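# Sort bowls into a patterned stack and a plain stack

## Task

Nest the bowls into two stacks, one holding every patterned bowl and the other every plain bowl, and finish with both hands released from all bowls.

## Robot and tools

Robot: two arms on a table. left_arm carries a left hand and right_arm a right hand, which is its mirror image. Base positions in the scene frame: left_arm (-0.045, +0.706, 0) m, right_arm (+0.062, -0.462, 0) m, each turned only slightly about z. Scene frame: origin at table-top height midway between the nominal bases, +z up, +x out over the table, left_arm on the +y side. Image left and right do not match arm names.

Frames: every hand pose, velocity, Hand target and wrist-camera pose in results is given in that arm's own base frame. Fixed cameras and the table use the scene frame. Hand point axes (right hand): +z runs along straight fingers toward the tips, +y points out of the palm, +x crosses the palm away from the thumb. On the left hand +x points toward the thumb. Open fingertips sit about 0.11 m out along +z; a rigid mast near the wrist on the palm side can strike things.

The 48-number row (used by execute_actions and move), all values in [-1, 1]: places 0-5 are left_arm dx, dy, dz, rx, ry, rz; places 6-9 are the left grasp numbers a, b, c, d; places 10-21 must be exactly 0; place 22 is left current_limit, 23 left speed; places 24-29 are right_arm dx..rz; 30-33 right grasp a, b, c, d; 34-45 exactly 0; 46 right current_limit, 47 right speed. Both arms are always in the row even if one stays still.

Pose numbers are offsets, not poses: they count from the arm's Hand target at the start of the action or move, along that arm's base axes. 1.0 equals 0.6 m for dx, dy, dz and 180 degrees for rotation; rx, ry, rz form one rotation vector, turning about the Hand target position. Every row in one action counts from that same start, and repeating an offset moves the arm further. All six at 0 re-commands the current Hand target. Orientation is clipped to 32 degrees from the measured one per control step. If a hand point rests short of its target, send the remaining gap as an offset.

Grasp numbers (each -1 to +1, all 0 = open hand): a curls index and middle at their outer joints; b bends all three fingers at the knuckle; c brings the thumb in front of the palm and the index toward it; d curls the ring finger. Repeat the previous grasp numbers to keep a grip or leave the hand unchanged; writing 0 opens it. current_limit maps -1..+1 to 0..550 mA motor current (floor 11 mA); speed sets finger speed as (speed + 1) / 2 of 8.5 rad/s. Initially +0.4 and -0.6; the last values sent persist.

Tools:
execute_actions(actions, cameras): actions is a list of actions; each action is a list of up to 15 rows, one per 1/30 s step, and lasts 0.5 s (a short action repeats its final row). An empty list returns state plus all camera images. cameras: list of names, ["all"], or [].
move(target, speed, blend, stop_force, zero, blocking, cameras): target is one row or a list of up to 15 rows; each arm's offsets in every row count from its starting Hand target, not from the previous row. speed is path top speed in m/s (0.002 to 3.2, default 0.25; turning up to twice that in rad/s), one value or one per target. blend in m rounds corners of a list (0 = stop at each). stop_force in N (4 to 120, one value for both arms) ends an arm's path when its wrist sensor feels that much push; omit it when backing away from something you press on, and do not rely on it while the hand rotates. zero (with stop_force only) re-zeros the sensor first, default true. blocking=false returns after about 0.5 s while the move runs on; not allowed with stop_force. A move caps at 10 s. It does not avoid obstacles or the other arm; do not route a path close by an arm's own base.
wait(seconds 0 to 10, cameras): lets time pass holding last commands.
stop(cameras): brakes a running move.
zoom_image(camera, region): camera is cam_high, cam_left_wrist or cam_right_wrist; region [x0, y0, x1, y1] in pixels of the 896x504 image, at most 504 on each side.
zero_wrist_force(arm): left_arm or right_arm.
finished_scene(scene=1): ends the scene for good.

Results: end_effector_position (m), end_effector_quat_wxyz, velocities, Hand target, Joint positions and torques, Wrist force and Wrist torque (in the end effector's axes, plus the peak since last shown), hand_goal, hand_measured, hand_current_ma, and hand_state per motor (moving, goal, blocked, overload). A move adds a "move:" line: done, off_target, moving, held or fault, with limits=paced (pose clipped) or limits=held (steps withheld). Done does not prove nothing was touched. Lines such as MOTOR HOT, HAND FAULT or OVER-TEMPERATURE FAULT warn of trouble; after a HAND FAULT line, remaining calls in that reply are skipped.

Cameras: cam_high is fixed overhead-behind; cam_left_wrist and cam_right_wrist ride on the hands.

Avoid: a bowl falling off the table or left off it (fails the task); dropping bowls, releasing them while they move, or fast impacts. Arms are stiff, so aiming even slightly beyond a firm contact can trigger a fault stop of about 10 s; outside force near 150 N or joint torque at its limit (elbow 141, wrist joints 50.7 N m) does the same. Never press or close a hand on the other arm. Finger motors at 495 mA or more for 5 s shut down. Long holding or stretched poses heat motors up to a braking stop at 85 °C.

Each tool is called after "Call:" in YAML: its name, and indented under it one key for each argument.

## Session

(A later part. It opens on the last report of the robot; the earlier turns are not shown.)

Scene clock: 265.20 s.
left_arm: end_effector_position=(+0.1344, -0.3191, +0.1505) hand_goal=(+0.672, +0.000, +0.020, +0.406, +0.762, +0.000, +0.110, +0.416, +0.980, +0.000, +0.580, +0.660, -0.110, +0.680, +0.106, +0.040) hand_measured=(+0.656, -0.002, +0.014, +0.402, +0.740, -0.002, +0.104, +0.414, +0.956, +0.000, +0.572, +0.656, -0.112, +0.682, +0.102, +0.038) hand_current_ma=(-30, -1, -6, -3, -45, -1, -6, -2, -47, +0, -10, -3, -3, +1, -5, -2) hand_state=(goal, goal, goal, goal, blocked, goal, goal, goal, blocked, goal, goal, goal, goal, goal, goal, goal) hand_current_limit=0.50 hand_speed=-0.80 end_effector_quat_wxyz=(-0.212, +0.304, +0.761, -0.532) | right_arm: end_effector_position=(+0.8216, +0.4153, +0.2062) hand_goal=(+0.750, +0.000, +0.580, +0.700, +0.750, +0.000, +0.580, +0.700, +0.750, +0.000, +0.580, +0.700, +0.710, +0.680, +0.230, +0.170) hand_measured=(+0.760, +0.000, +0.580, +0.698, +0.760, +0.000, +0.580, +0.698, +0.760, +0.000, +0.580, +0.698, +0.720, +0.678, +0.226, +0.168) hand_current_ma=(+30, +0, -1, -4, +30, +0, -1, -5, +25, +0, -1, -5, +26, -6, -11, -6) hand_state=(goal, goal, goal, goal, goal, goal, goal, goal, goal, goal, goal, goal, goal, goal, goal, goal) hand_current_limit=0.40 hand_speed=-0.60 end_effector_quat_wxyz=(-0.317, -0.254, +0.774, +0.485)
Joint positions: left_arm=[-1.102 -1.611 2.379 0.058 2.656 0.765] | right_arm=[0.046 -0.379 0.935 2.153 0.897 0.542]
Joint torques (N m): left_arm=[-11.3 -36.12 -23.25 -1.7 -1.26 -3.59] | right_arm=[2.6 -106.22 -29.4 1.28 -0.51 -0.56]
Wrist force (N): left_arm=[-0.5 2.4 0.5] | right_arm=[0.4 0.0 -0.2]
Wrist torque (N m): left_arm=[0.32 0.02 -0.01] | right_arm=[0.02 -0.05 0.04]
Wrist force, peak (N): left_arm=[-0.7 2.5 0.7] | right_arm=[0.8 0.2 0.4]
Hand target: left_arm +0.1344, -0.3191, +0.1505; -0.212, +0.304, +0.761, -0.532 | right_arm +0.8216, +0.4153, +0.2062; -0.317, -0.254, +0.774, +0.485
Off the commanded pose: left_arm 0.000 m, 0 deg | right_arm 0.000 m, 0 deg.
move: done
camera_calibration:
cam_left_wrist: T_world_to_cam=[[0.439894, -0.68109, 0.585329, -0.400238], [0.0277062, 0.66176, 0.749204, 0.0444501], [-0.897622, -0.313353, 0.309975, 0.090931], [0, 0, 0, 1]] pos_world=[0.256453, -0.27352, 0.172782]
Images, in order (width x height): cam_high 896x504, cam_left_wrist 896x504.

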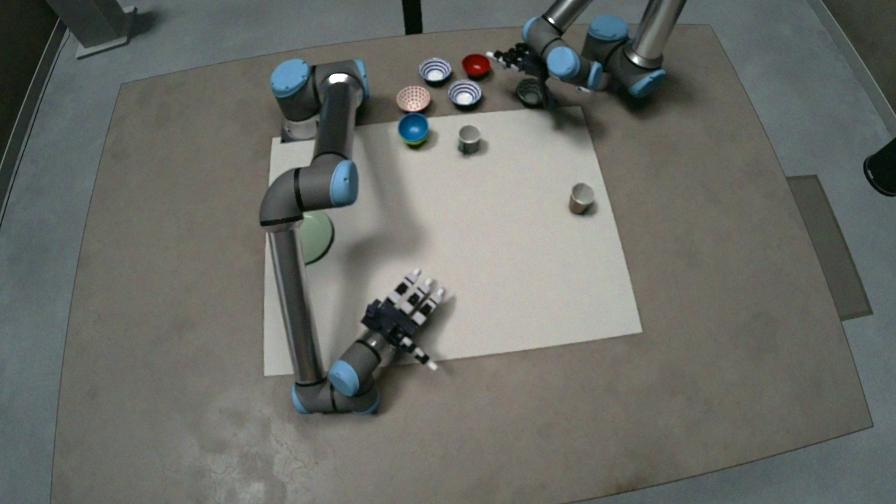

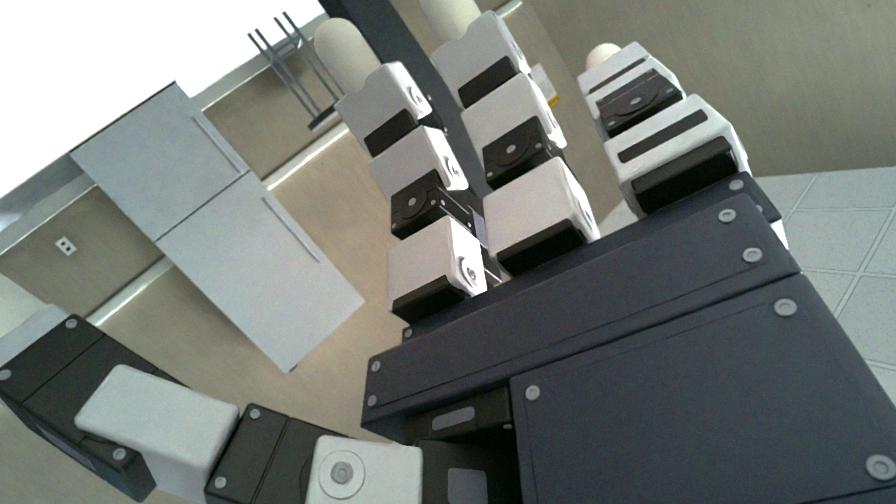

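Call:
move:
  target:
    - [-0.0062,0.0157,-0.125,0,0,0, 0.3,-0.05,0.5,0,0,0,0,0,0,0,0,0,0,0,0,0,0.5,-0.8, 0,0,0,0,0,0, 0,0,0,0,0,0,0,0,0,0,0,0,0,0,0,0,0.4,-0.6]
  speed: 0.1
  stop_force: 8
  cameras: ["cam_high","cam_left_wrist"]

Call:
zoom_image:
  camera: "cam_high"
  region: [495, 55, 567, 127]

Scene clock: 268.30 s.
left_arm: end_effector_position=(+0.1307, -0.3097, +0.0755) hand_goal=(+0.672, +0.000, +0.020, +0.406, +0.762, +0.000, +0.110, +0.416, +0.980, +0.000, +0.580, +0.660, -0.110, +0.680, +0.106, +0.040) hand_measured=(+0.656, -0.002, +0.014, +0.402, +0.740, -0.002, +0.104, +0.414, +0.958, +0.000, +0.572, +0.656, -0.112, +0.682, +0.102, +0.038) hand_current_ma=(-30, -1, -6, -3, -44, -1, -6, -2, -45, +0, -10, -3, -3, +1, -5, -2) hand_state=(goal, goal, goal, goal, blocked, goal, goal, goal, blocked, goal, goal, goal, goal, goal, goal, goal) hand_current_limit=0.50 hand_speed=-0.80 end_effector_quat_wxyz=(-0.212, +0.304, +0.761, -0.532) | right_arm: end_effector_position=(+0.8216, +0.4153, +0.2062) hand_goal=(+0.750, +0.000, +0.580, +0.700, +0.750, +0.000, +0.580, +0.700, +0.750, +0.000, +0.580, +0.700, +0.710, +0.680, +0.230, +0.170) hand_measured=(+0.760, +0.000, +0.580, +0.698, +0.760, +0.000, +0.580, +0.698, +0.760, +0.000, +0.580, +0.698, +0.720, +0.678, +0.226, +0.168) hand_current_ma=(+30, +0, -1, -4, +30, +0, -1, -5, +25, +0, -1, -5, +26, -6, -11, -6) hand_state=(goal, goal, goal, goal, goal, goal, goal, goal, goal, goal, goal, goal, goal, goal, goal, goal) hand_current_limit=0.40 hand_speed=-0.60 end_effector_quat_wxyz=(-0.317, -0.254, +0.774, +0.485)
Joint positions: left_arm=[-1.099 -1.484 2.451 -0.136 2.659 0.77] | right_arm=[0.046 -0.379 0.935 2.153 0.897 0.542]
Joint torques (N m): left_arm=[-7.44 -5.7 -16.38 -1.63 2.41 -4.4] | right_arm=[4.13 -104.84 -30.8 1.54 -0.22 -0.5]
Wrist force (N): left_arm=[-0.6 2.3 0.6] | right_arm=[0.2 0.1 -0.1]
Wrist torque (N m): left_arm=[0.29 0.03 -0.02] | right_arm=[0.03 -0.03 0.02]
Wrist force, peak (N): left_arm=[-0.7 3.0 0.6] | right_arm=[0.5 -0.2 0.7]
Hand target: left_arm +0.1307, -0.3097, +0.0755; -0.212, +0.304, +0.761, -0.532 | right_arm +0.8216, +0.4153, +0.2062; -0.317, -0.254, +0.774, +0.485
Off the commanded pose: left_arm 0.000 m, 0 deg | right_arm 0.000 m, 0 deg.
move: done
camera_calibration:
cam_left_wrist: T_world_to_cam=[[0.439894, -0.68109, 0.585329, -0.348309], [0.0277062, 0.66176, 0.749204, 0.0945224], [-0.897622, -0.313353, 0.309975, 0.113803], [0, 0, 0, 1]] pos_world=[0.252753, -0.26412, 0.0977824]
Images, in order (width x height): cam_high 896x504, cam_left_wrist 896x504.

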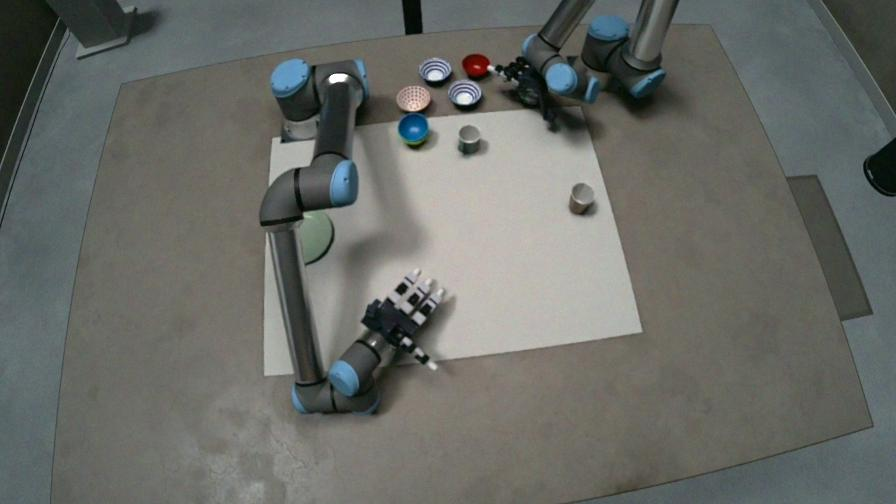

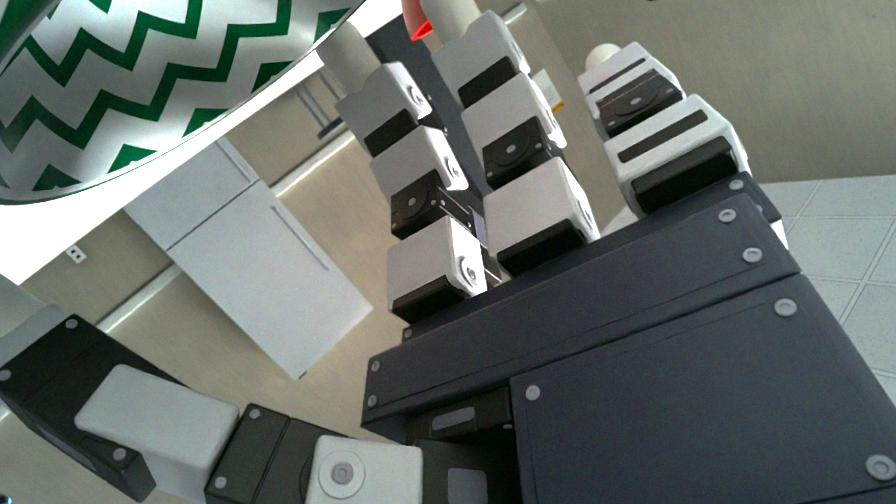

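Scaled by 7.000 from the camera's 896x504 image, which has a finer 1280x720 frame.

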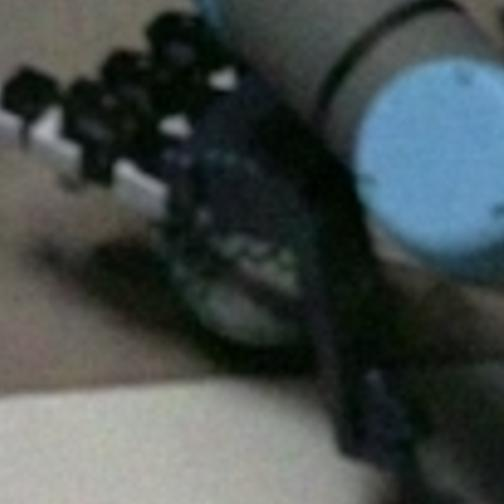

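Call:
zoom_image:
  camera: "cam_high"
  region: [440, 70, 490, 120]

Call:
zoom_image:
  camera: "cam_left_wrist"
  region: [0, 0, 504, 260]

Scaled by 10.080 from the camera's 896x504 image, which has a finer 1280x720 frame.

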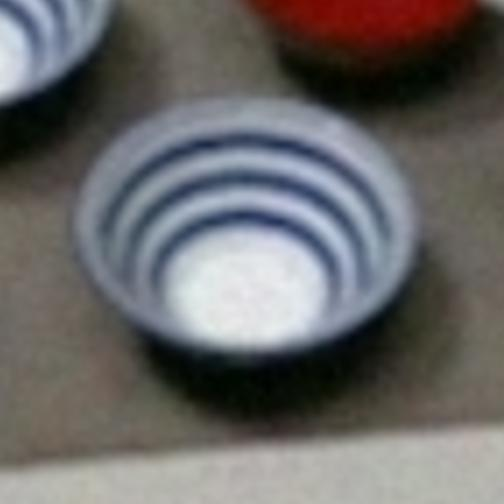

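Scaled by 1.000.

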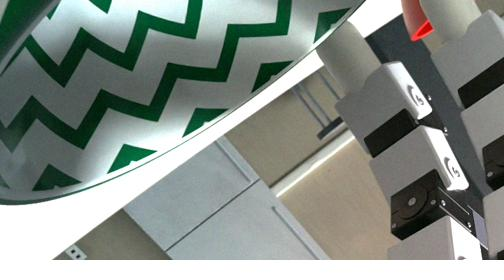

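Call:
move:
  target:
    - [0.0223,-0.0078,-0.0308,0,0,0, 0.3,-0.05,0.5,0,0,0,0,0,0,0,0,0,0,0,0,0,0.5,-0.8, 0,0,0,0,0,0, 0,0,0,0,0,0,0,0,0,0,0,0,0,0,0,0,0.4,-0.6]
  speed: 0.06
  stop_force: 6
  cameras: ["cam_high","cam_left_wrist"]

Call:
zoom_image:
  camera: "cam_high"
  region: [495, 55, 567, 127]

Scene clock: 273.97 s.
left_arm: end_effector_position=(+0.1441, -0.3143, +0.0570) hand_goal=(+0.672, +0.000, +0.020, +0.406, +0.762, +0.000, +0.110, +0.416, +0.980, +0.000, +0.580, +0.660, -0.110, +0.680, +0.106, +0.040) hand_measured=(+0.656, -0.002, +0.014, +0.402, +0.740, -0.002, +0.104, +0.414, +0.958, +0.000, +0.572, +0.656, -0.112, +0.682, +0.102, +0.038) hand_current_ma=(-30, -1, -6, -3, -44, -1, -5, -2, -45, +0, -10, -3, -3, +1, -5, -2) hand_state=(goal, goal, goal, goal, blocked, goal, goal, goal, blocked, goal, goal, goal, goal, goal, goal, goal) hand_current_limit=0.50 hand_speed=-0.80 end_effector_quat_wxyz=(-0.212, +0.304, +0.761, -0.532) | right_arm: end_effector_position=(+0.8216, +0.4153, +0.2062) hand_goal=(+0.750, +0.000, +0.580, +0.700, +0.750, +0.000, +0.580, +0.700, +0.750, +0.000, +0.580, +0.700, +0.710, +0.680, +0.230, +0.170) hand_measured=(+0.760, +0.000, +0.580, +0.698, +0.760, +0.000, +0.580, +0.698, +0.760, +0.000, +0.580, +0.698, +0.720, +0.678, +0.226, +0.168) hand_current_ma=(+30, +0, -1, -4, +30, +0, -1, -5, +25, +0, -1, -5, +26, -6, -11, -6) hand_state=(goal, goal, goal, goal, goal, goal, goal, goal, goal, goal, goal, goal, goal, goal, goal, goal) hand_current_limit=0.40 hand_speed=-0.60 end_effector_quat_wxyz=(-0.317, -0.254, +0.774, +0.485)
Joint positions: left_arm=[-1.067 -1.409 2.43 -0.143 2.68 0.824] | right_arm=[0.046 -0.379 0.935 2.153 0.897 0.542]
Joint torques (N m): left_arm=[19.81 -13.01 -28.09 6.39 3.49 3.42] | right_arm=[3.25 -106.42 -29.47 1.18 -0.77 -0.03]
Wrist force (N): left_arm=[-0.8 2.0 0.5] | right_arm=[0.2 -0.2 -0.5]
Wrist torque (N m): left_arm=[0.28 0.05 -0.37] | right_arm=[0.00 -0.02 0.01]
Wrist force, peak (N): left_arm=[-1.1 2.2 0.5] | right_arm=[0.6 -0.5 0.7]
Hand target: left_arm +0.1441, -0.3143, +0.0570; -0.212, +0.304, +0.761, -0.532 | right_arm +0.8216, +0.4153, +0.2062; -0.317, -0.254, +0.774, +0.485
Off the commanded pose: left_arm 0.000 m, 0 deg | right_arm 0.000 m, 0 deg.
move: done
camera_calibration:
cam_left_wrist: T_world_to_cam=[[0.439894, -0.68109, 0.585329, -0.346576], [0.0277062, 0.66176, 0.749204, 0.111122], [-0.897622, -0.313353, 0.309975, 0.130093], [0, 0, 0, 1]] pos_world=[0.266153, -0.26882, 0.0792824]
Images, in order (width x height): cam_high 896x504, cam_left_wrist 896x504.

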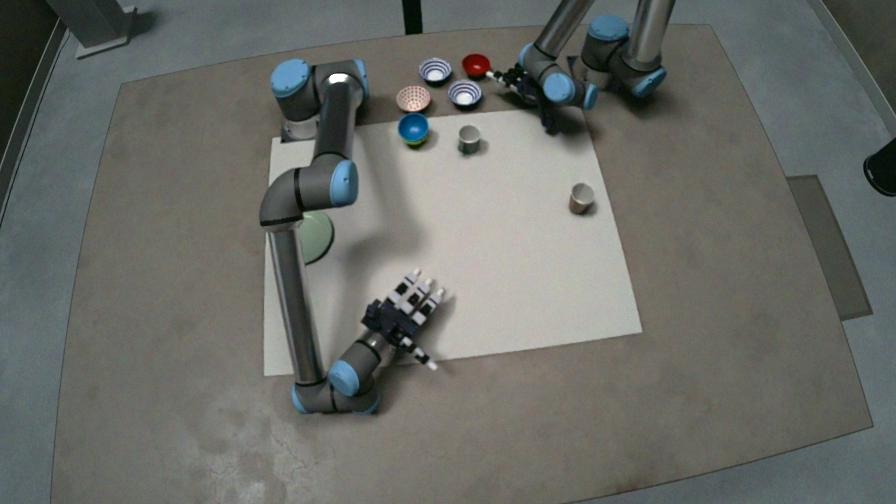

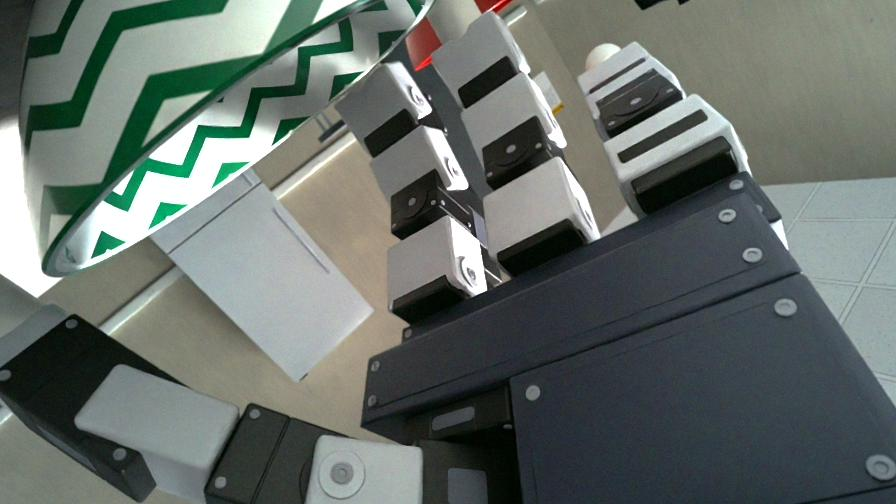

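Scaled by 7.000 from the camera's 896x504 image, which has a finer 1280x720 frame.

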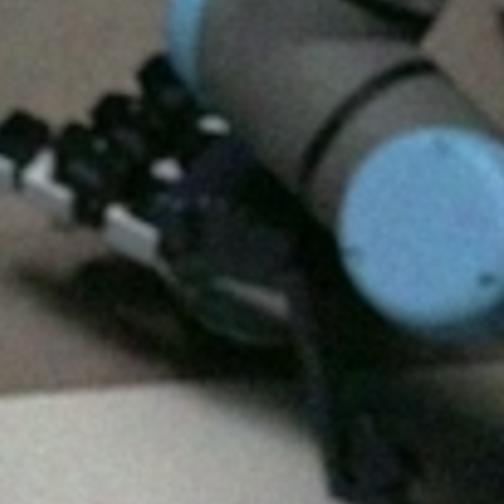

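Call:
move:
  target:
    - [-0.0325,-0.0198,0,0,0,0, 0.56,-0.05,0.5,0,0,0,0,0,0,0,0,0,0,0,0,0,0.5,-0.95, 0,0,0,0,0,0, 0,0,0,0,0,0,0,0,0,0,0,0,0,0,0,0,0.4,-0.6]
  speed: 0.01
  cameras: ["cam_high","cam_left_wrist"]

Call:
zoom_image:
  camera: "cam_high"
  region: [495, 55, 567, 127]

Scene clock: 278.80 s.
left_arm: end_effector_position=(+0.1246, -0.3262, +0.0570) hand_goal=(+0.698, +0.000, -0.214, +0.158, +0.698, +0.000, -0.306, +0.038, +1.000, +0.000, +0.580, +0.634, -0.084, +0.680, +0.106, +0.002) hand_measured=(+0.682, -0.002, -0.212, +0.162, +0.692, -0.002, -0.304, +0.042, +0.976, +0.000, +0.572, +0.636, -0.088, +0.682, +0.108, +0.004) hand_current_ma=(-27, -1, +2, +3, -9, -1, +2, +3, -48, +0, -10, +2, -4, +1, +2, +2) hand_state=(goal, goal, goal, goal, goal, goal, goal, goal, blocked, goal, goal, goal, goal, goal, goal, goal) hand_current_limit=0.50 hand_speed=-0.95 end_effector_quat_wxyz=(-0.212, +0.304, +0.761, -0.532) | right_arm: end_effector_position=(+0.8216, +0.4153, +0.2062) hand_goal=(+0.750, +0.000, +0.580, +0.700, +0.750, +0.000, +0.580, +0.700, +0.750, +0.000, +0.580, +0.700, +0.710, +0.680, +0.230, +0.170) hand_measured=(+0.760, +0.000, +0.580, +0.698, +0.760, +0.000, +0.580, +0.698, +0.760, +0.000, +0.580, +0.698, +0.720, +0.678, +0.226, +0.168) hand_current_ma=(+30, +0, -1, -4, +30, +0, -1, -5, +25, +0, -1, -5, +26, -6, -11, -6) hand_state=(goal, goal, goal, goal, goal, goal, goal, goal, goal, goal, goal, goal, goal, goal, goal, goal) hand_current_limit=0.40 hand_speed=-0.60 end_effector_quat_wxyz=(-0.317, -0.254, +0.774, +0.485)
Joint positions: left_arm=[-1.143 -1.455 2.459 -0.231 2.628 0.705] | right_arm=[0.046 -0.379 0.935 2.153 0.897 0.542]
Joint torques (N m): left_arm=[-14.05 -40.79 -16.35 -1.54 -0.91 -3.69] | right_arm=[3.68 -105.04 -28.12 1.12 -0.33 -0.75]
Wrist force (N): left_arm=[-0.3 2.5 0.3] | right_arm=[0.0 0.0 0.2]
Wrist torque (N m): left_arm=[0.32 0.04 -0.03] | right_arm=[-0.01 -0.01 0.01]
Wrist force, peak (N): left_arm=[-0.5 2.8 0.8] | right_arm=[0.4 -0.4 0.9]
Hand target: left_arm +0.1246, -0.3262, +0.0570; -0.212, +0.304, +0.761, -0.532 | right_arm +0.8216, +0.4153, +0.2062; -0.317, -0.254, +0.774, +0.485
Off the commanded pose: left_arm 0.000 m, 0 deg | right_arm 0.000 m, 0 deg.
move: done
camera_calibration:
cam_left_wrist: T_world_to_cam=[[0.439833, -0.681111, 0.58535, -0.346027], [0.0277656, 0.661781, 0.749183, 0.119463], [-0.89765, -0.313263, 0.309985, 0.108924], [0, 0, 0, 1]] pos_world=[0.246652, -0.28062, 0.0792824]
Images, in order (width x height): cam_high 896x504, cam_left_wrist 896x504.

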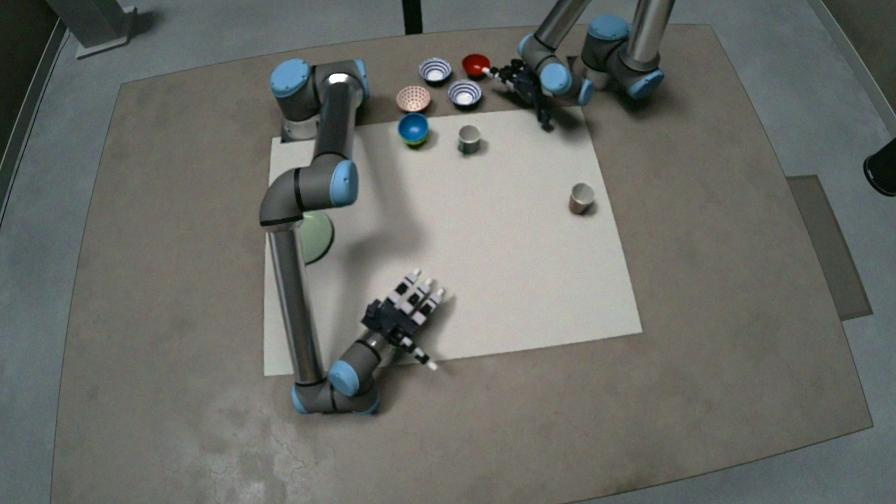

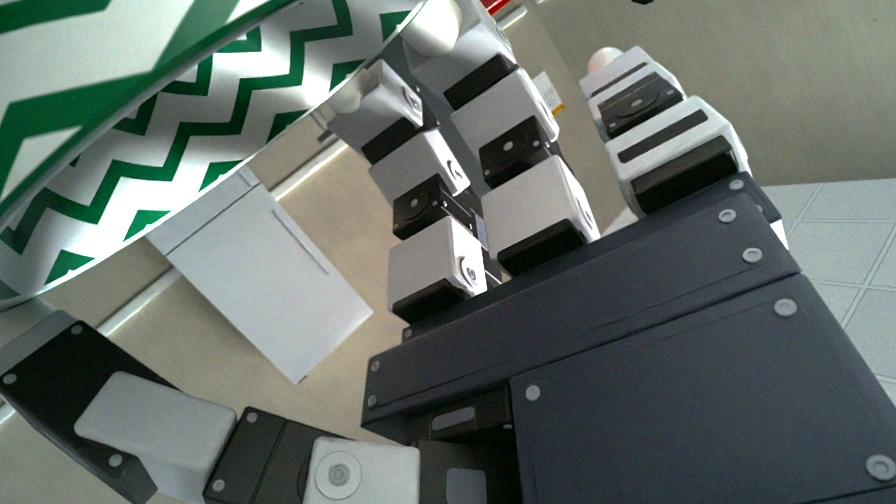

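Scaled by 7.000 from the camera's 896x504 image, which has a finer 1280x720 frame.

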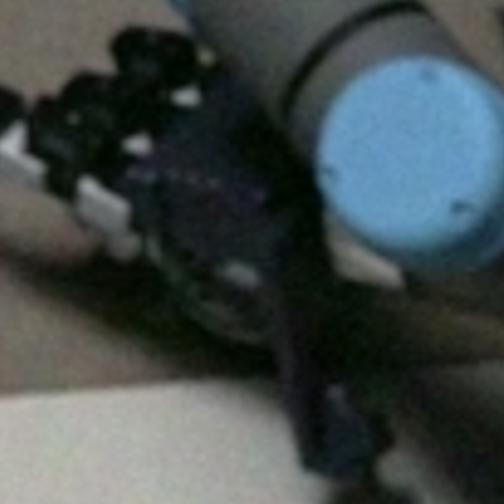

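Call:
move:
  target:
    - [0,0,0,0,0,0, 0.72,-0.05,0.5,0,0,0,0,0,0,0,0,0,0,0,0,0,0.5,-0.96, 0,0,0,0,0,0, 0,0,0,0,0,0,0,0,0,0,0,0,0,0,0,0,0.4,-0.6]
  speed: 0.01
  cameras: ["cam_high","cam_left_wrist"]

Call:
zoom_image:
  camera: "cam_high"
  region: [495, 55, 567, 127]

Scene clock: 281.43 s.
left_arm: end_effector_position=(+0.1246, -0.3262, +0.0570) hand_goal=(+0.714, +0.000, -0.358, +0.006, +0.658, +0.000, -0.562, -0.194, +1.000, +0.000, +0.580, +0.618, -0.068, +0.680, +0.106, -0.022) hand_measured=(+0.700, -0.002, -0.356, +0.010, +0.656, -0.002, -0.548, -0.184, +0.976, +0.000, +0.572, +0.620, -0.060, +0.682, +0.118, -0.014) hand_current_ma=(-25, -1, +3, +4, -1, -1, +21, +14, -48, +0, -10, +2, +11, +1, +27, +13) hand_state=(goal, goal, goal, goal, goal, goal, goal, goal, blocked, goal, goal, goal, goal, goal, goal, goal) hand_current_limit=0.50 hand_speed=-0.96 end_effector_quat_wxyz=(-0.212, +0.304, +0.761, -0.532) | right_arm: end_effector_position=(+0.8216, +0.4153, +0.2062) hand_goal=(+0.750, +0.000, +0.580, +0.700, +0.750, +0.000, +0.580, +0.700, +0.750, +0.000, +0.580, +0.700, +0.710, +0.680, +0.230, +0.170) hand_measured=(+0.760, +0.000, +0.580, +0.698, +0.760, +0.000, +0.580, +0.698, +0.760, +0.000, +0.580, +0.698, +0.720, +0.678, +0.226, +0.168) hand_current_ma=(+30, +0, -1, -4, +30, +0, -1, -5, +25, +0, -1, -5, +26, -6, -11, -6) hand_state=(goal, goal, goal, goal, goal, goal, goal, goal, goal, goal, goal, goal, goal, goal, goal, goal) hand_current_limit=0.40 hand_speed=-0.60 end_effector_quat_wxyz=(-0.317, -0.254, +0.774, +0.485)
Joint positions: left_arm=[-1.143 -1.456 2.46 -0.231 2.628 0.705] | right_arm=[0.046 -0.379 0.935 2.153 0.897 0.542]
Joint torques (N m): left_arm=[-11.2 -40.96 -18.06 -1.13 -0.65 -3.95] | right_arm=[5.3 -105.98 -28.16 1.49 -0.55 -0.57]
Wrist force (N): left_arm=[-0.5 2.1 0.3] | right_arm=[0.5 -0.1 -0.2]
Wrist torque (N m): left_arm=[0.29 0.04 -0.07] | right_arm=[-0.01 -0.06 0.04]
Wrist force, peak (N): left_arm=[-0.3 3.5 0.7] | right_arm=[0.8 0.2 0.2]
Hand target: left_arm +0.1246, -0.3262, +0.0570; -0.212, +0.304, +0.761, -0.532 | right_arm +0.8216, +0.4153, +0.2062; -0.317, -0.254, +0.774, +0.485
Off the commanded pose: left_arm 0.000 m, 0 deg | right_arm 0.000 m, 0 deg.
move: done
camera_calibration:
cam_left_wrist: T_world_to_cam=[[0.439894, -0.68109, 0.585329, -0.346103], [0.0277062, 0.66176, 0.749204, 0.119537], [-0.897622, -0.313353, 0.309975, 0.108861], [0, 0, 0, 1]] pos_world=[0.246653, -0.28072, 0.0792824]
Images, in order (width x height): cam_high 896x504, cam_left_wrist 896x504.

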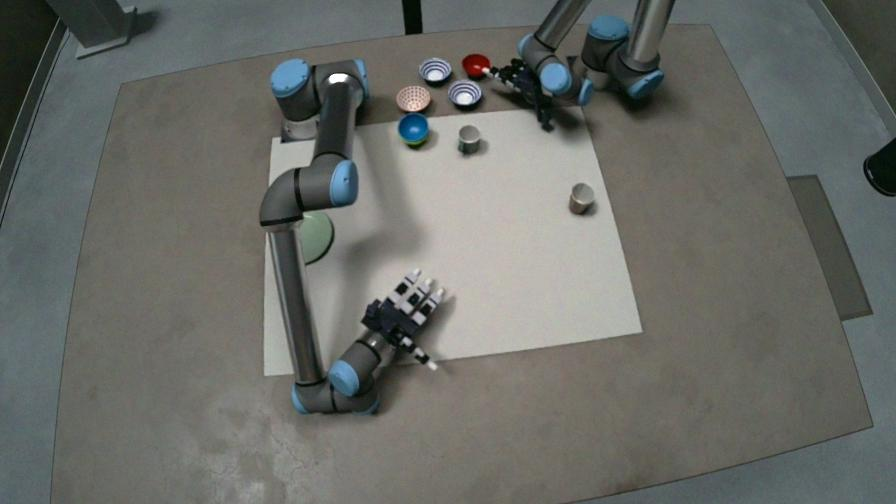

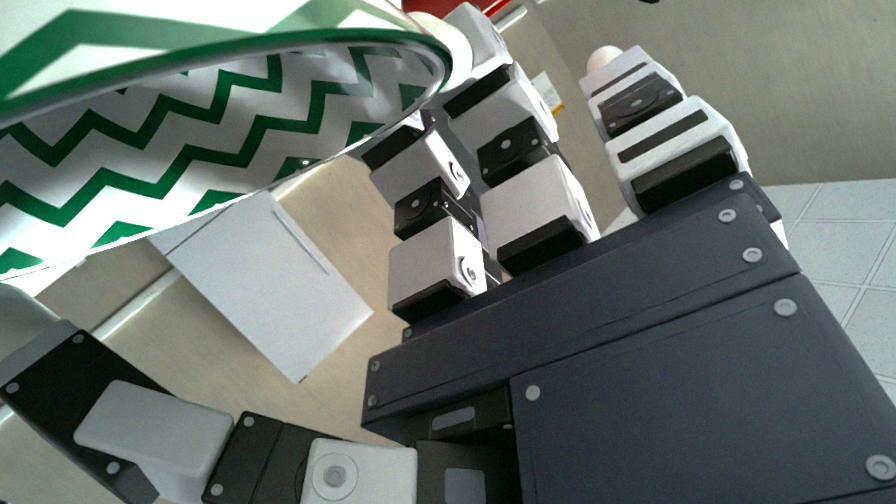

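Scaled by 7.000 from the camera's 896x504 image, which has a finer 1280x720 frame.

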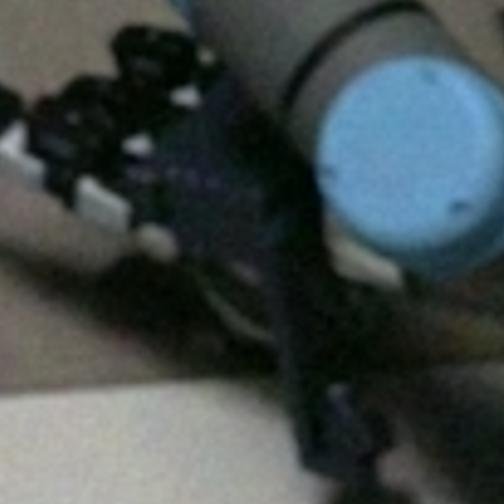

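Call:
move:
  target:
    - [0,0,0,0,0,0, 0.35,-0.05,0.5,0,0,0,0,0,0,0,0,0,0,0,0,0,0.5,-0.94, 0,0,0,0,0,0, 0,0,0,0,0,0,0,0,0,0,0,0,0,0,0,0,0.4,-0.6]
    - [0.0,0.0,0,0,0,0, 0.28,-0.05,0.5,0,0,0,0,0,0,0,0,0,0,0,0,0,0.5,-0.9, 0,0,0,0,0,0, 0,0,0,0,0,0,0,0,0,0,0,0,0,0,0,0,0.4,-0.6]
  speed: 0.03
  cameras: ["cam_left_wrist"]

Scene clock: 295.17 s.
left_arm: end_effector_position=(+0.1246, -0.3262, +0.0570) hand_goal=(+0.670, +0.000, +0.038, +0.424, +0.768, +0.000, +0.142, +0.444, +0.978, +0.000, +0.580, +0.662, -0.112, +0.680, +0.106, +0.044) hand_measured=(+0.664, -0.002, +0.032, +0.420, +0.744, -0.002, +0.136, +0.442, +0.970, +0.000, +0.572, +0.658, -0.088, +0.682, +0.112, +0.044) hand_current_ma=(-6, -1, -7, -3, -47, -1, -6, -2, -10, +0, -10, -3, +47, +3, +12, +0) hand_state=(goal, goal, goal, goal, blocked, goal, goal, goal, goal, goal, goal, goal, blocked, goal, goal, goal) hand_current_limit=0.50 hand_speed=-0.90 end_effector_quat_wxyz=(-0.212, +0.304, +0.761, -0.532) | right_arm: end_effector_position=(+0.8216, +0.4153, +0.2062) hand_goal=(+0.750, +0.000, +0.580, +0.700, +0.750, +0.000, +0.580, +0.700, +0.750, +0.000, +0.580, +0.700, +0.710, +0.680, +0.230, +0.170) hand_measured=(+0.760, +0.000, +0.580, +0.698, +0.760, +0.000, +0.580, +0.698, +0.760, +0.000, +0.580, +0.698, +0.720, +0.678, +0.226, +0.168) hand_current_ma=(+30, +0, -1, -4, +30, +0, -1, -5, +25, +0, -1, -5, +26, -6, -11, -6) hand_state=(goal, goal, goal, goal, goal, goal, goal, goal, goal, goal, goal, goal, goal, goal, goal, goal) hand_current_limit=0.40 hand_speed=-0.60 end_effector_quat_wxyz=(-0.317, -0.254, +0.774, +0.485)
Joint positions: left_arm=[-1.143 -1.456 2.46 -0.231 2.628 0.705] | right_arm=[0.046 -0.379 0.935 2.153 0.897 0.542]
Joint torques (N m): left_arm=[-15.02 -41.79 -27.92 0.99 0.17 -3.04] | right_arm=[3.48 -104.64 -28.47 1.37 -0.75 -0.5]
Wrist force (N): left_arm=[-0.3 1.4 -0.1] | right_arm=[0.2 -0.1 0.2]
Wrist torque (N m): left_arm=[0.26 0.04 -0.11] | right_arm=[-0.05 -0.04 0.01]
Wrist force, peak (N): left_arm=[-0.4 2.9 0.8] | right_arm=[0.7 -0.5 0.5]
Hand target: left_arm +0.1246, -0.3262, +0.0570; -0.212, +0.304, +0.761, -0.532 | right_arm +0.8216, +0.4153, +0.2062; -0.317, -0.254, +0.774, +0.485
Off the commanded pose: left_arm 0.000 m, 0 deg | right_arm 0.000 m, 0 deg.
move: done
camera_calibration:
cam_left_wrist: T_world_to_cam=[[0.439894, -0.68109, 0.585329, -0.346103], [0.0277062, 0.66176, 0.749204, 0.119537], [-0.897622, -0.313353, 0.309975, 0.108861], [0, 0, 0, 1]] pos_world=[0.246653, -0.28072, 0.0792824]
Images, in order (width x height): cam_left_wrist 896x504.

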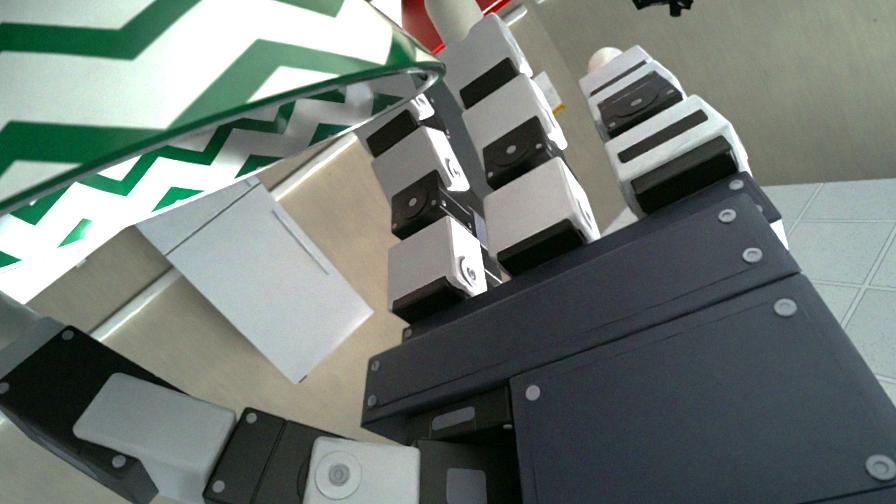

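Call:
move:
  target:
    - [-0.0007,0.0283,0,0,0,0, 0.28,-0.05,0.5,0,0,0,0,0,0,0,0,0,0,0,0,0,0.5,-0.9, 0,0,0,0,0,0, 0,0,0,0,0,0,0,0,0,0,0,0,0,0,0,0,0.4,-0.6]
    - [-0.0007,0.0283,0.17,0,0,0, 0.28,-0.05,0.5,0,0,0,0,0,0,0,0,0,0,0,0,0,0.5,-0.9, 0,0,0,0,0,0, 0,0,0,0,0,0,0,0,0,0,0,0,0,0,0,0,0.4,-0.6]
  speed: [0.03,0.1]
  cameras: ["cam_high","cam_left_wrist"]

Call:
zoom_image:
  camera: "cam_high"
  region: [500, 60, 565, 125]

Scene clock: 298.17 s.
left_arm: end_effector_position=(+0.1241, -0.3092, +0.1589) hand_goal=(+0.670, +0.000, +0.038, +0.424, +0.768, +0.000, +0.142, +0.444, +0.978, +0.000, +0.580, +0.662, -0.112, +0.680, +0.106, +0.044) hand_measured=(+0.664, -0.002, +0.032, +0.420, +0.746, -0.002, +0.136, +0.442, +0.970, +0.000, +0.572, +0.658, -0.114, +0.682, +0.108, +0.044) hand_current_ma=(-7, -1, -7, -3, -46, -1, -6, -2, -11, +0, -10, -3, -2, +2, +2, +0) hand_state=(goal, goal, goal, goal, blocked, goal, goal, goal, goal, goal, goal, goal, goal, goal, goal, goal) hand_current_limit=0.50 hand_speed=-0.90 end_effector_quat_wxyz=(-0.212, +0.304, +0.761, -0.532) | right_arm: end_effector_position=(+0.8216, +0.4153, +0.2062) hand_goal=(+0.750, +0.000, +0.580, +0.700, +0.750, +0.000, +0.580, +0.700, +0.750, +0.000, +0.580, +0.700, +0.710, +0.680, +0.230, +0.170) hand_measured=(+0.760, +0.000, +0.580, +0.698, +0.760, +0.000, +0.580, +0.698, +0.760, +0.000, +0.580, +0.698, +0.720, +0.678, +0.226, +0.168) hand_current_ma=(+30, +0, -1, -4, +30, +0, -1, -5, +25, +0, -1, -5, +26, -6, -11, -6) hand_state=(goal, goal, goal, goal, goal, goal, goal, goal, goal, goal, goal, goal, goal, goal, goal, goal) hand_current_limit=0.40 hand_speed=-0.60 end_effector_quat_wxyz=(-0.317, -0.254, +0.774, +0.485)
Joint positions: left_arm=[-1.119 -1.66 2.398 0.065 2.645 0.74] | right_arm=[0.046 -0.379 0.935 2.153 0.897 0.542]
Joint torques (N m): left_arm=[19.98 -32.61 -38.8 6.37 2.82 4.15] | right_arm=[4.31 -104.31 -29.15 1.43 -0.55 -0.67]
Wrist force (N): left_arm=[-0.6 2.2 0.3] | right_arm=[0.3 0.1 -0.5]
Wrist torque (N m): left_arm=[0.31 0.01 -0.35] | right_arm=[0.03 -0.03 0.02]
Wrist force, peak (N): left_arm=[-0.5 2.8 0.5] | right_arm=[0.6 -0.6 0.3]
Hand target: left_arm +0.1241, -0.3092, +0.1590; -0.212, +0.304, +0.761, -0.532 | right_arm +0.8216, +0.4153, +0.2062; -0.317, -0.254, +0.774, +0.485
Off the commanded pose: left_arm 0.000 m, 0 deg | right_arm 0.000 m, 0 deg.
move: done
camera_calibration:
cam_left_wrist: T_world_to_cam=[[0.439894, -0.68109, 0.585329, -0.393949], [0.0277062, 0.66176, 0.749204, 0.0319569], [-0.897622, -0.313353, 0.309975, 0.0821525], [0, 0, 0, 1]] pos_world=[0.246153, -0.26372, 0.181182]
Images, in order (width x height): cam_high 896x504, cam_left_wrist 896x504.

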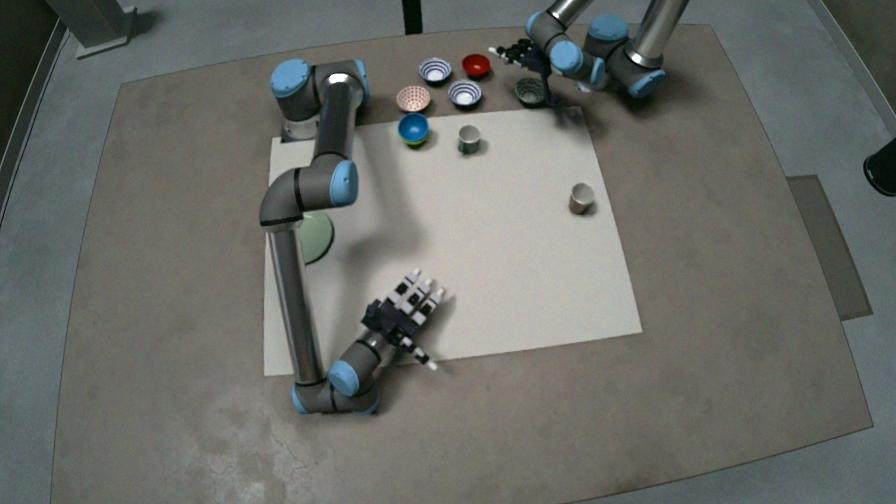

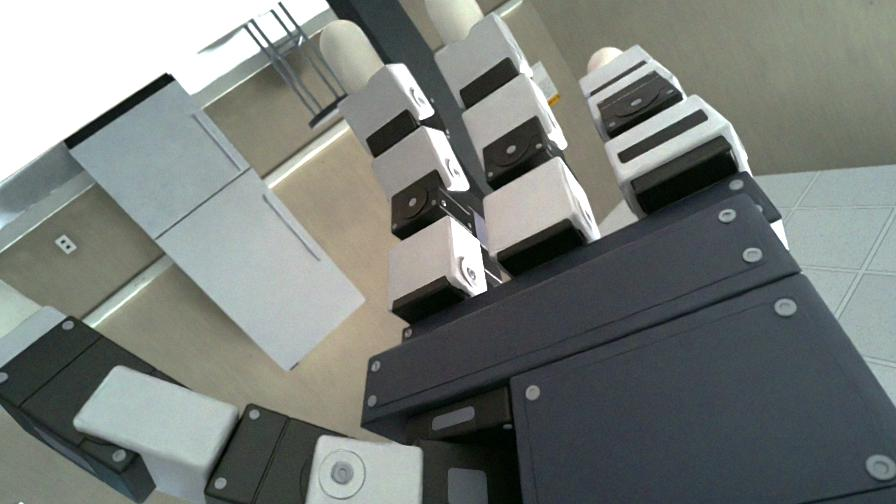

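Scaled by 7.754 from the camera's 896x504 image, which has a finer 1280x720 frame.

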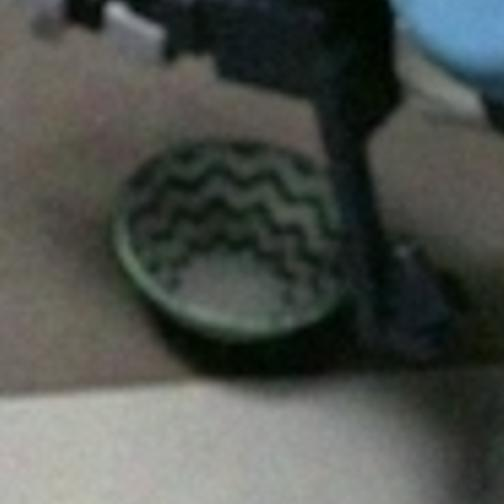

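Call:
move:
  target:
    - [0.02,0.0655,-0.0733,0.02015,-0.01912,0, 0.2,-0.01,0.72,0.3,0,0,0,0,0,0,0,0,0,0,0,0,0.5,-0.7, 0,0,0,0,0,0, 0,0,0,0,0,0,0,0,0,0,0,0,0,0,0,0,0.4,-0.6]
  speed: 0.1
  cameras: ["cam_left_wrist"]

Scene clock: 300.27 s.
left_arm: end_effector_position=(+0.1361, -0.2700, +0.1151) hand_goal=(+0.562, +0.000, -0.028, +0.508, +0.778, +0.000, +0.262, +0.626, +0.830, +0.000, +0.100, +0.348, -0.494, +0.680, +0.050, +0.030) hand_measured=(+0.558, -0.002, -0.026, +0.504, +0.756, -0.002, +0.256, +0.624, +0.822, +0.000, +0.102, +0.350, -0.492, +0.682, +0.052, +0.032) hand_current_ma=(-5, -1, +2, -3, -46, -1, -7, -3, -10, +0, +1, +2, +1, +2, +2, +2) hand_state=(goal, goal, goal, goal, blocked, goal, goal, goal, goal, goal, goal, goal, goal, goal, goal, goal) hand_current_limit=0.50 hand_speed=-0.70 end_effector_quat_wxyz=(-0.199, +0.313, +0.783, -0.499) | right_arm: end_effector_position=(+0.8216, +0.4153, +0.2062) hand_goal=(+0.750, +0.000, +0.580, +0.700, +0.750, +0.000, +0.580, +0.700, +0.750, +0.000, +0.580, +0.700, +0.710, +0.680, +0.230, +0.170) hand_measured=(+0.760, +0.000, +0.580, +0.698, +0.760, +0.000, +0.580, +0.698, +0.760, +0.000, +0.580, +0.698, +0.720, +0.678, +0.226, +0.168) hand_current_ma=(+30, +0, -1, -4, +30, +0, -1, -5, +25, +0, -1, -5, +26, -6, -11, -6) hand_state=(goal, goal, goal, goal, goal, goal, goal, goal, goal, goal, goal, goal, goal, goal, goal, goal) hand_current_limit=0.40 hand_speed=-0.60 end_effector_quat_wxyz=(-0.317, -0.254, +0.774, +0.485)
Joint positions: left_arm=[-1.066 -1.582 2.438 0.14 2.613 0.928] | right_arm=[0.046 -0.379 0.935 2.153 0.897 0.542]
Joint torques (N m): left_arm=[14.34 -3.77 -20.83 6.31 -0.66 3.93] | right_arm=[4.97 -104.51 -28.73 1.23 -0.53 -0.69]
Wrist force (N): left_arm=[-0.6 2.1 0.9] | right_arm=[0.4 0.2 -0.3]
Wrist torque (N m): left_arm=[0.27 0.04 -0.36] | right_arm=[0.05 -0.05 0.04]
Wrist force, peak (N): left_arm=[-0.9 2.6 0.8] | right_arm=[0.7 -0.3 0.3]
Hand target: left_arm +0.1361, -0.2699, +0.1150; -0.199, +0.313, +0.783, -0.499 | right_arm +0.8216, +0.4153, +0.2062; -0.317, -0.254, +0.774, +0.485
Off the commanded pose: left_arm 0.000 m, 0 deg | right_arm 0.000 m, 0 deg.
move: done
camera_calibration:
cam_left_wrist: T_world_to_cam=[[0.40527, -0.717556, 0.566454, -0.34979], [-0.0185204, 0.613048, 0.789829, 0.0268766], [-0.914009, -0.330585, 0.23516, 0.125047], [0, 0, 0, 1]] pos_world=[0.256552, -0.226132, 0.147506]
Images, in order (width x height): cam_left_wrist 896x504.

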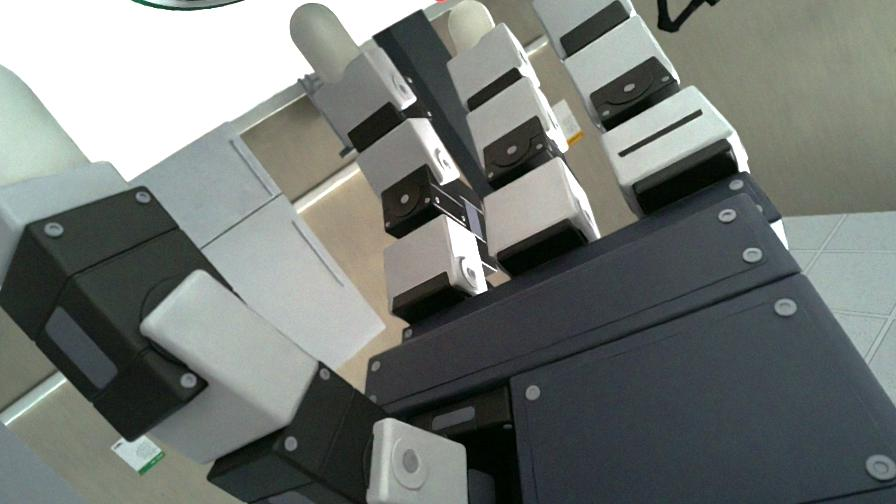

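Call:
move:
  target:
    - [0.0137,-0.0015,-0.08,0,0,0, 0.2,-0.01,0.72,0.3,0,0,0,0,0,0,0,0,0,0,0,0,0.5,-0.7, 0,0,0,0,0,0, 0,0,0,0,0,0,0,0,0,0,0,0,0,0,0,0,0.4,-0.6]
  speed: 0.07
  stop_force: 6
  cameras: ["cam_left_wrist"]

Scene clock: 303.30 s.
left_arm: end_effector_position=(+0.1444, -0.2708, +0.0670) hand_goal=(+0.562, +0.000, -0.028, +0.508, +0.778, +0.000, +0.262, +0.626, +0.830, +0.000, +0.100, +0.348, -0.494, +0.680, +0.050, +0.030) hand_measured=(+0.560, -0.002, -0.028, +0.504, +0.756, -0.002, +0.256, +0.624, +0.822, +0.000, +0.102, +0.350, -0.492, +0.682, +0.052, +0.032) hand_current_ma=(-2, -1, +0, -3, -46, -1, -6, -3, -10, +0, +1, +2, +1, +2, +2, +2) hand_state=(goal, goal, goal, goal, blocked, goal, goal, goal, goal, goal, goal, goal, goal, goal, goal, goal) hand_current_limit=0.50 hand_speed=-0.70 end_effector_quat_wxyz=(-0.199, +0.313, +0.783, -0.499) | right_arm: end_effector_position=(+0.8216, +0.4153, +0.2062) hand_goal=(+0.750, +0.000, +0.580, +0.700, +0.750, +0.000, +0.580, +0.700, +0.750, +0.000, +0.580, +0.700, +0.710, +0.680, +0.230, +0.170) hand_measured=(+0.760, +0.000, +0.580, +0.698, +0.760, +0.000, +0.580, +0.698, +0.760, +0.000, +0.580, +0.698, +0.720, +0.678, +0.226, +0.168) hand_current_ma=(+30, +0, -1, -4, +30, +0, -1, -5, +25, +0, -1, -5, +26, -6, -11, -6) hand_state=(goal, goal, goal, goal, goal, goal, goal, goal, goal, goal, goal, goal, goal, goal, goal, goal) hand_current_limit=0.40 hand_speed=-0.60 end_effector_quat_wxyz=(-0.317, -0.254, +0.774, +0.485)
Joint positions: left_arm=[-1.042 -1.459 2.455 0.037 2.626 0.97] | right_arm=[0.046 -0.379 0.935 2.153 0.897 0.542]
Joint torques (N m): left_arm=[17.54 -9.09 -14.45 -0.83 3.23 4] | right_arm=[5.87 -104.71 -28.89 1.24 -0.6 -0.57]
Wrist force (N): left_arm=[-0.8 1.1 0.1] | right_arm=[0.4 0.0 -0.1]
Wrist torque (N m): left_arm=[0.34 0.08 -0.44] | right_arm=[0.01 -0.06 0.04]
Wrist force, peak (N): left_arm=[-0.8 2.3 1.0] | right_arm=[0.9 -0.1 0.6]
Hand target: left_arm +0.1444, -0.2708, +0.0670; -0.199, +0.313, +0.783, -0.499 | right_arm +0.8216, +0.4153, +0.2062; -0.317, -0.254, +0.774, +0.485
Off the commanded pose: left_arm 0.000 m, 0 deg | right_arm 0.000 m, 0 deg.
move: done
camera_calibration:
cam_left_wrist: T_world_to_cam=[[0.405234, -0.717614, 0.566406, -0.326511], [-0.0184901, 0.612996, 0.78987, 0.0655472], [-0.914026, -0.330555, 0.235138, 0.143569], [0, 0, 0, 1]] pos_world=[0.264752, -0.227032, 0.0994058]
Images, in order (width x height): cam_left_wrist 896x504.

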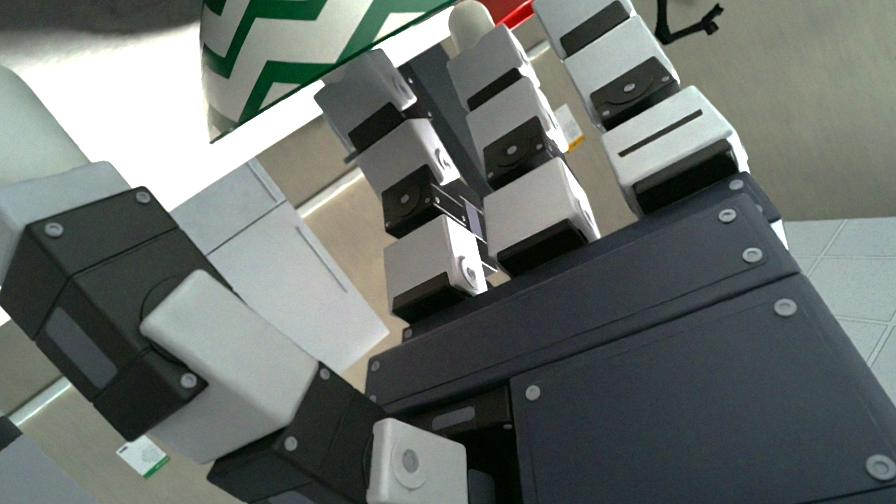

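Call:
zoom_image:
  camera: "cam_left_wrist"
  region: [150, 0, 550, 225]

Call:
zoom_image:
  camera: "cam_left_wrist"
  region: [190, 0, 350, 160]

Scaled by 1.260 from the camera's 896x504 image, which has a finer 1280x720 frame.

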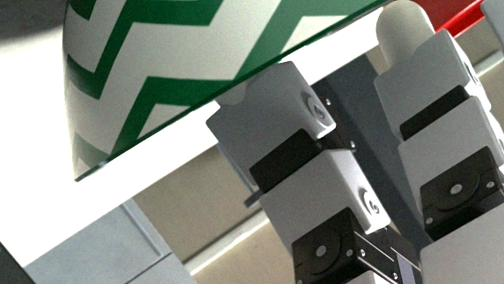

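Scaled by 3.150 from the camera's 896x504 image, which has a finer 1280x720 frame.

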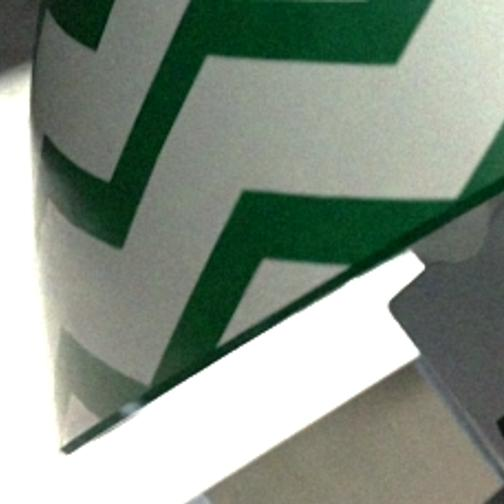

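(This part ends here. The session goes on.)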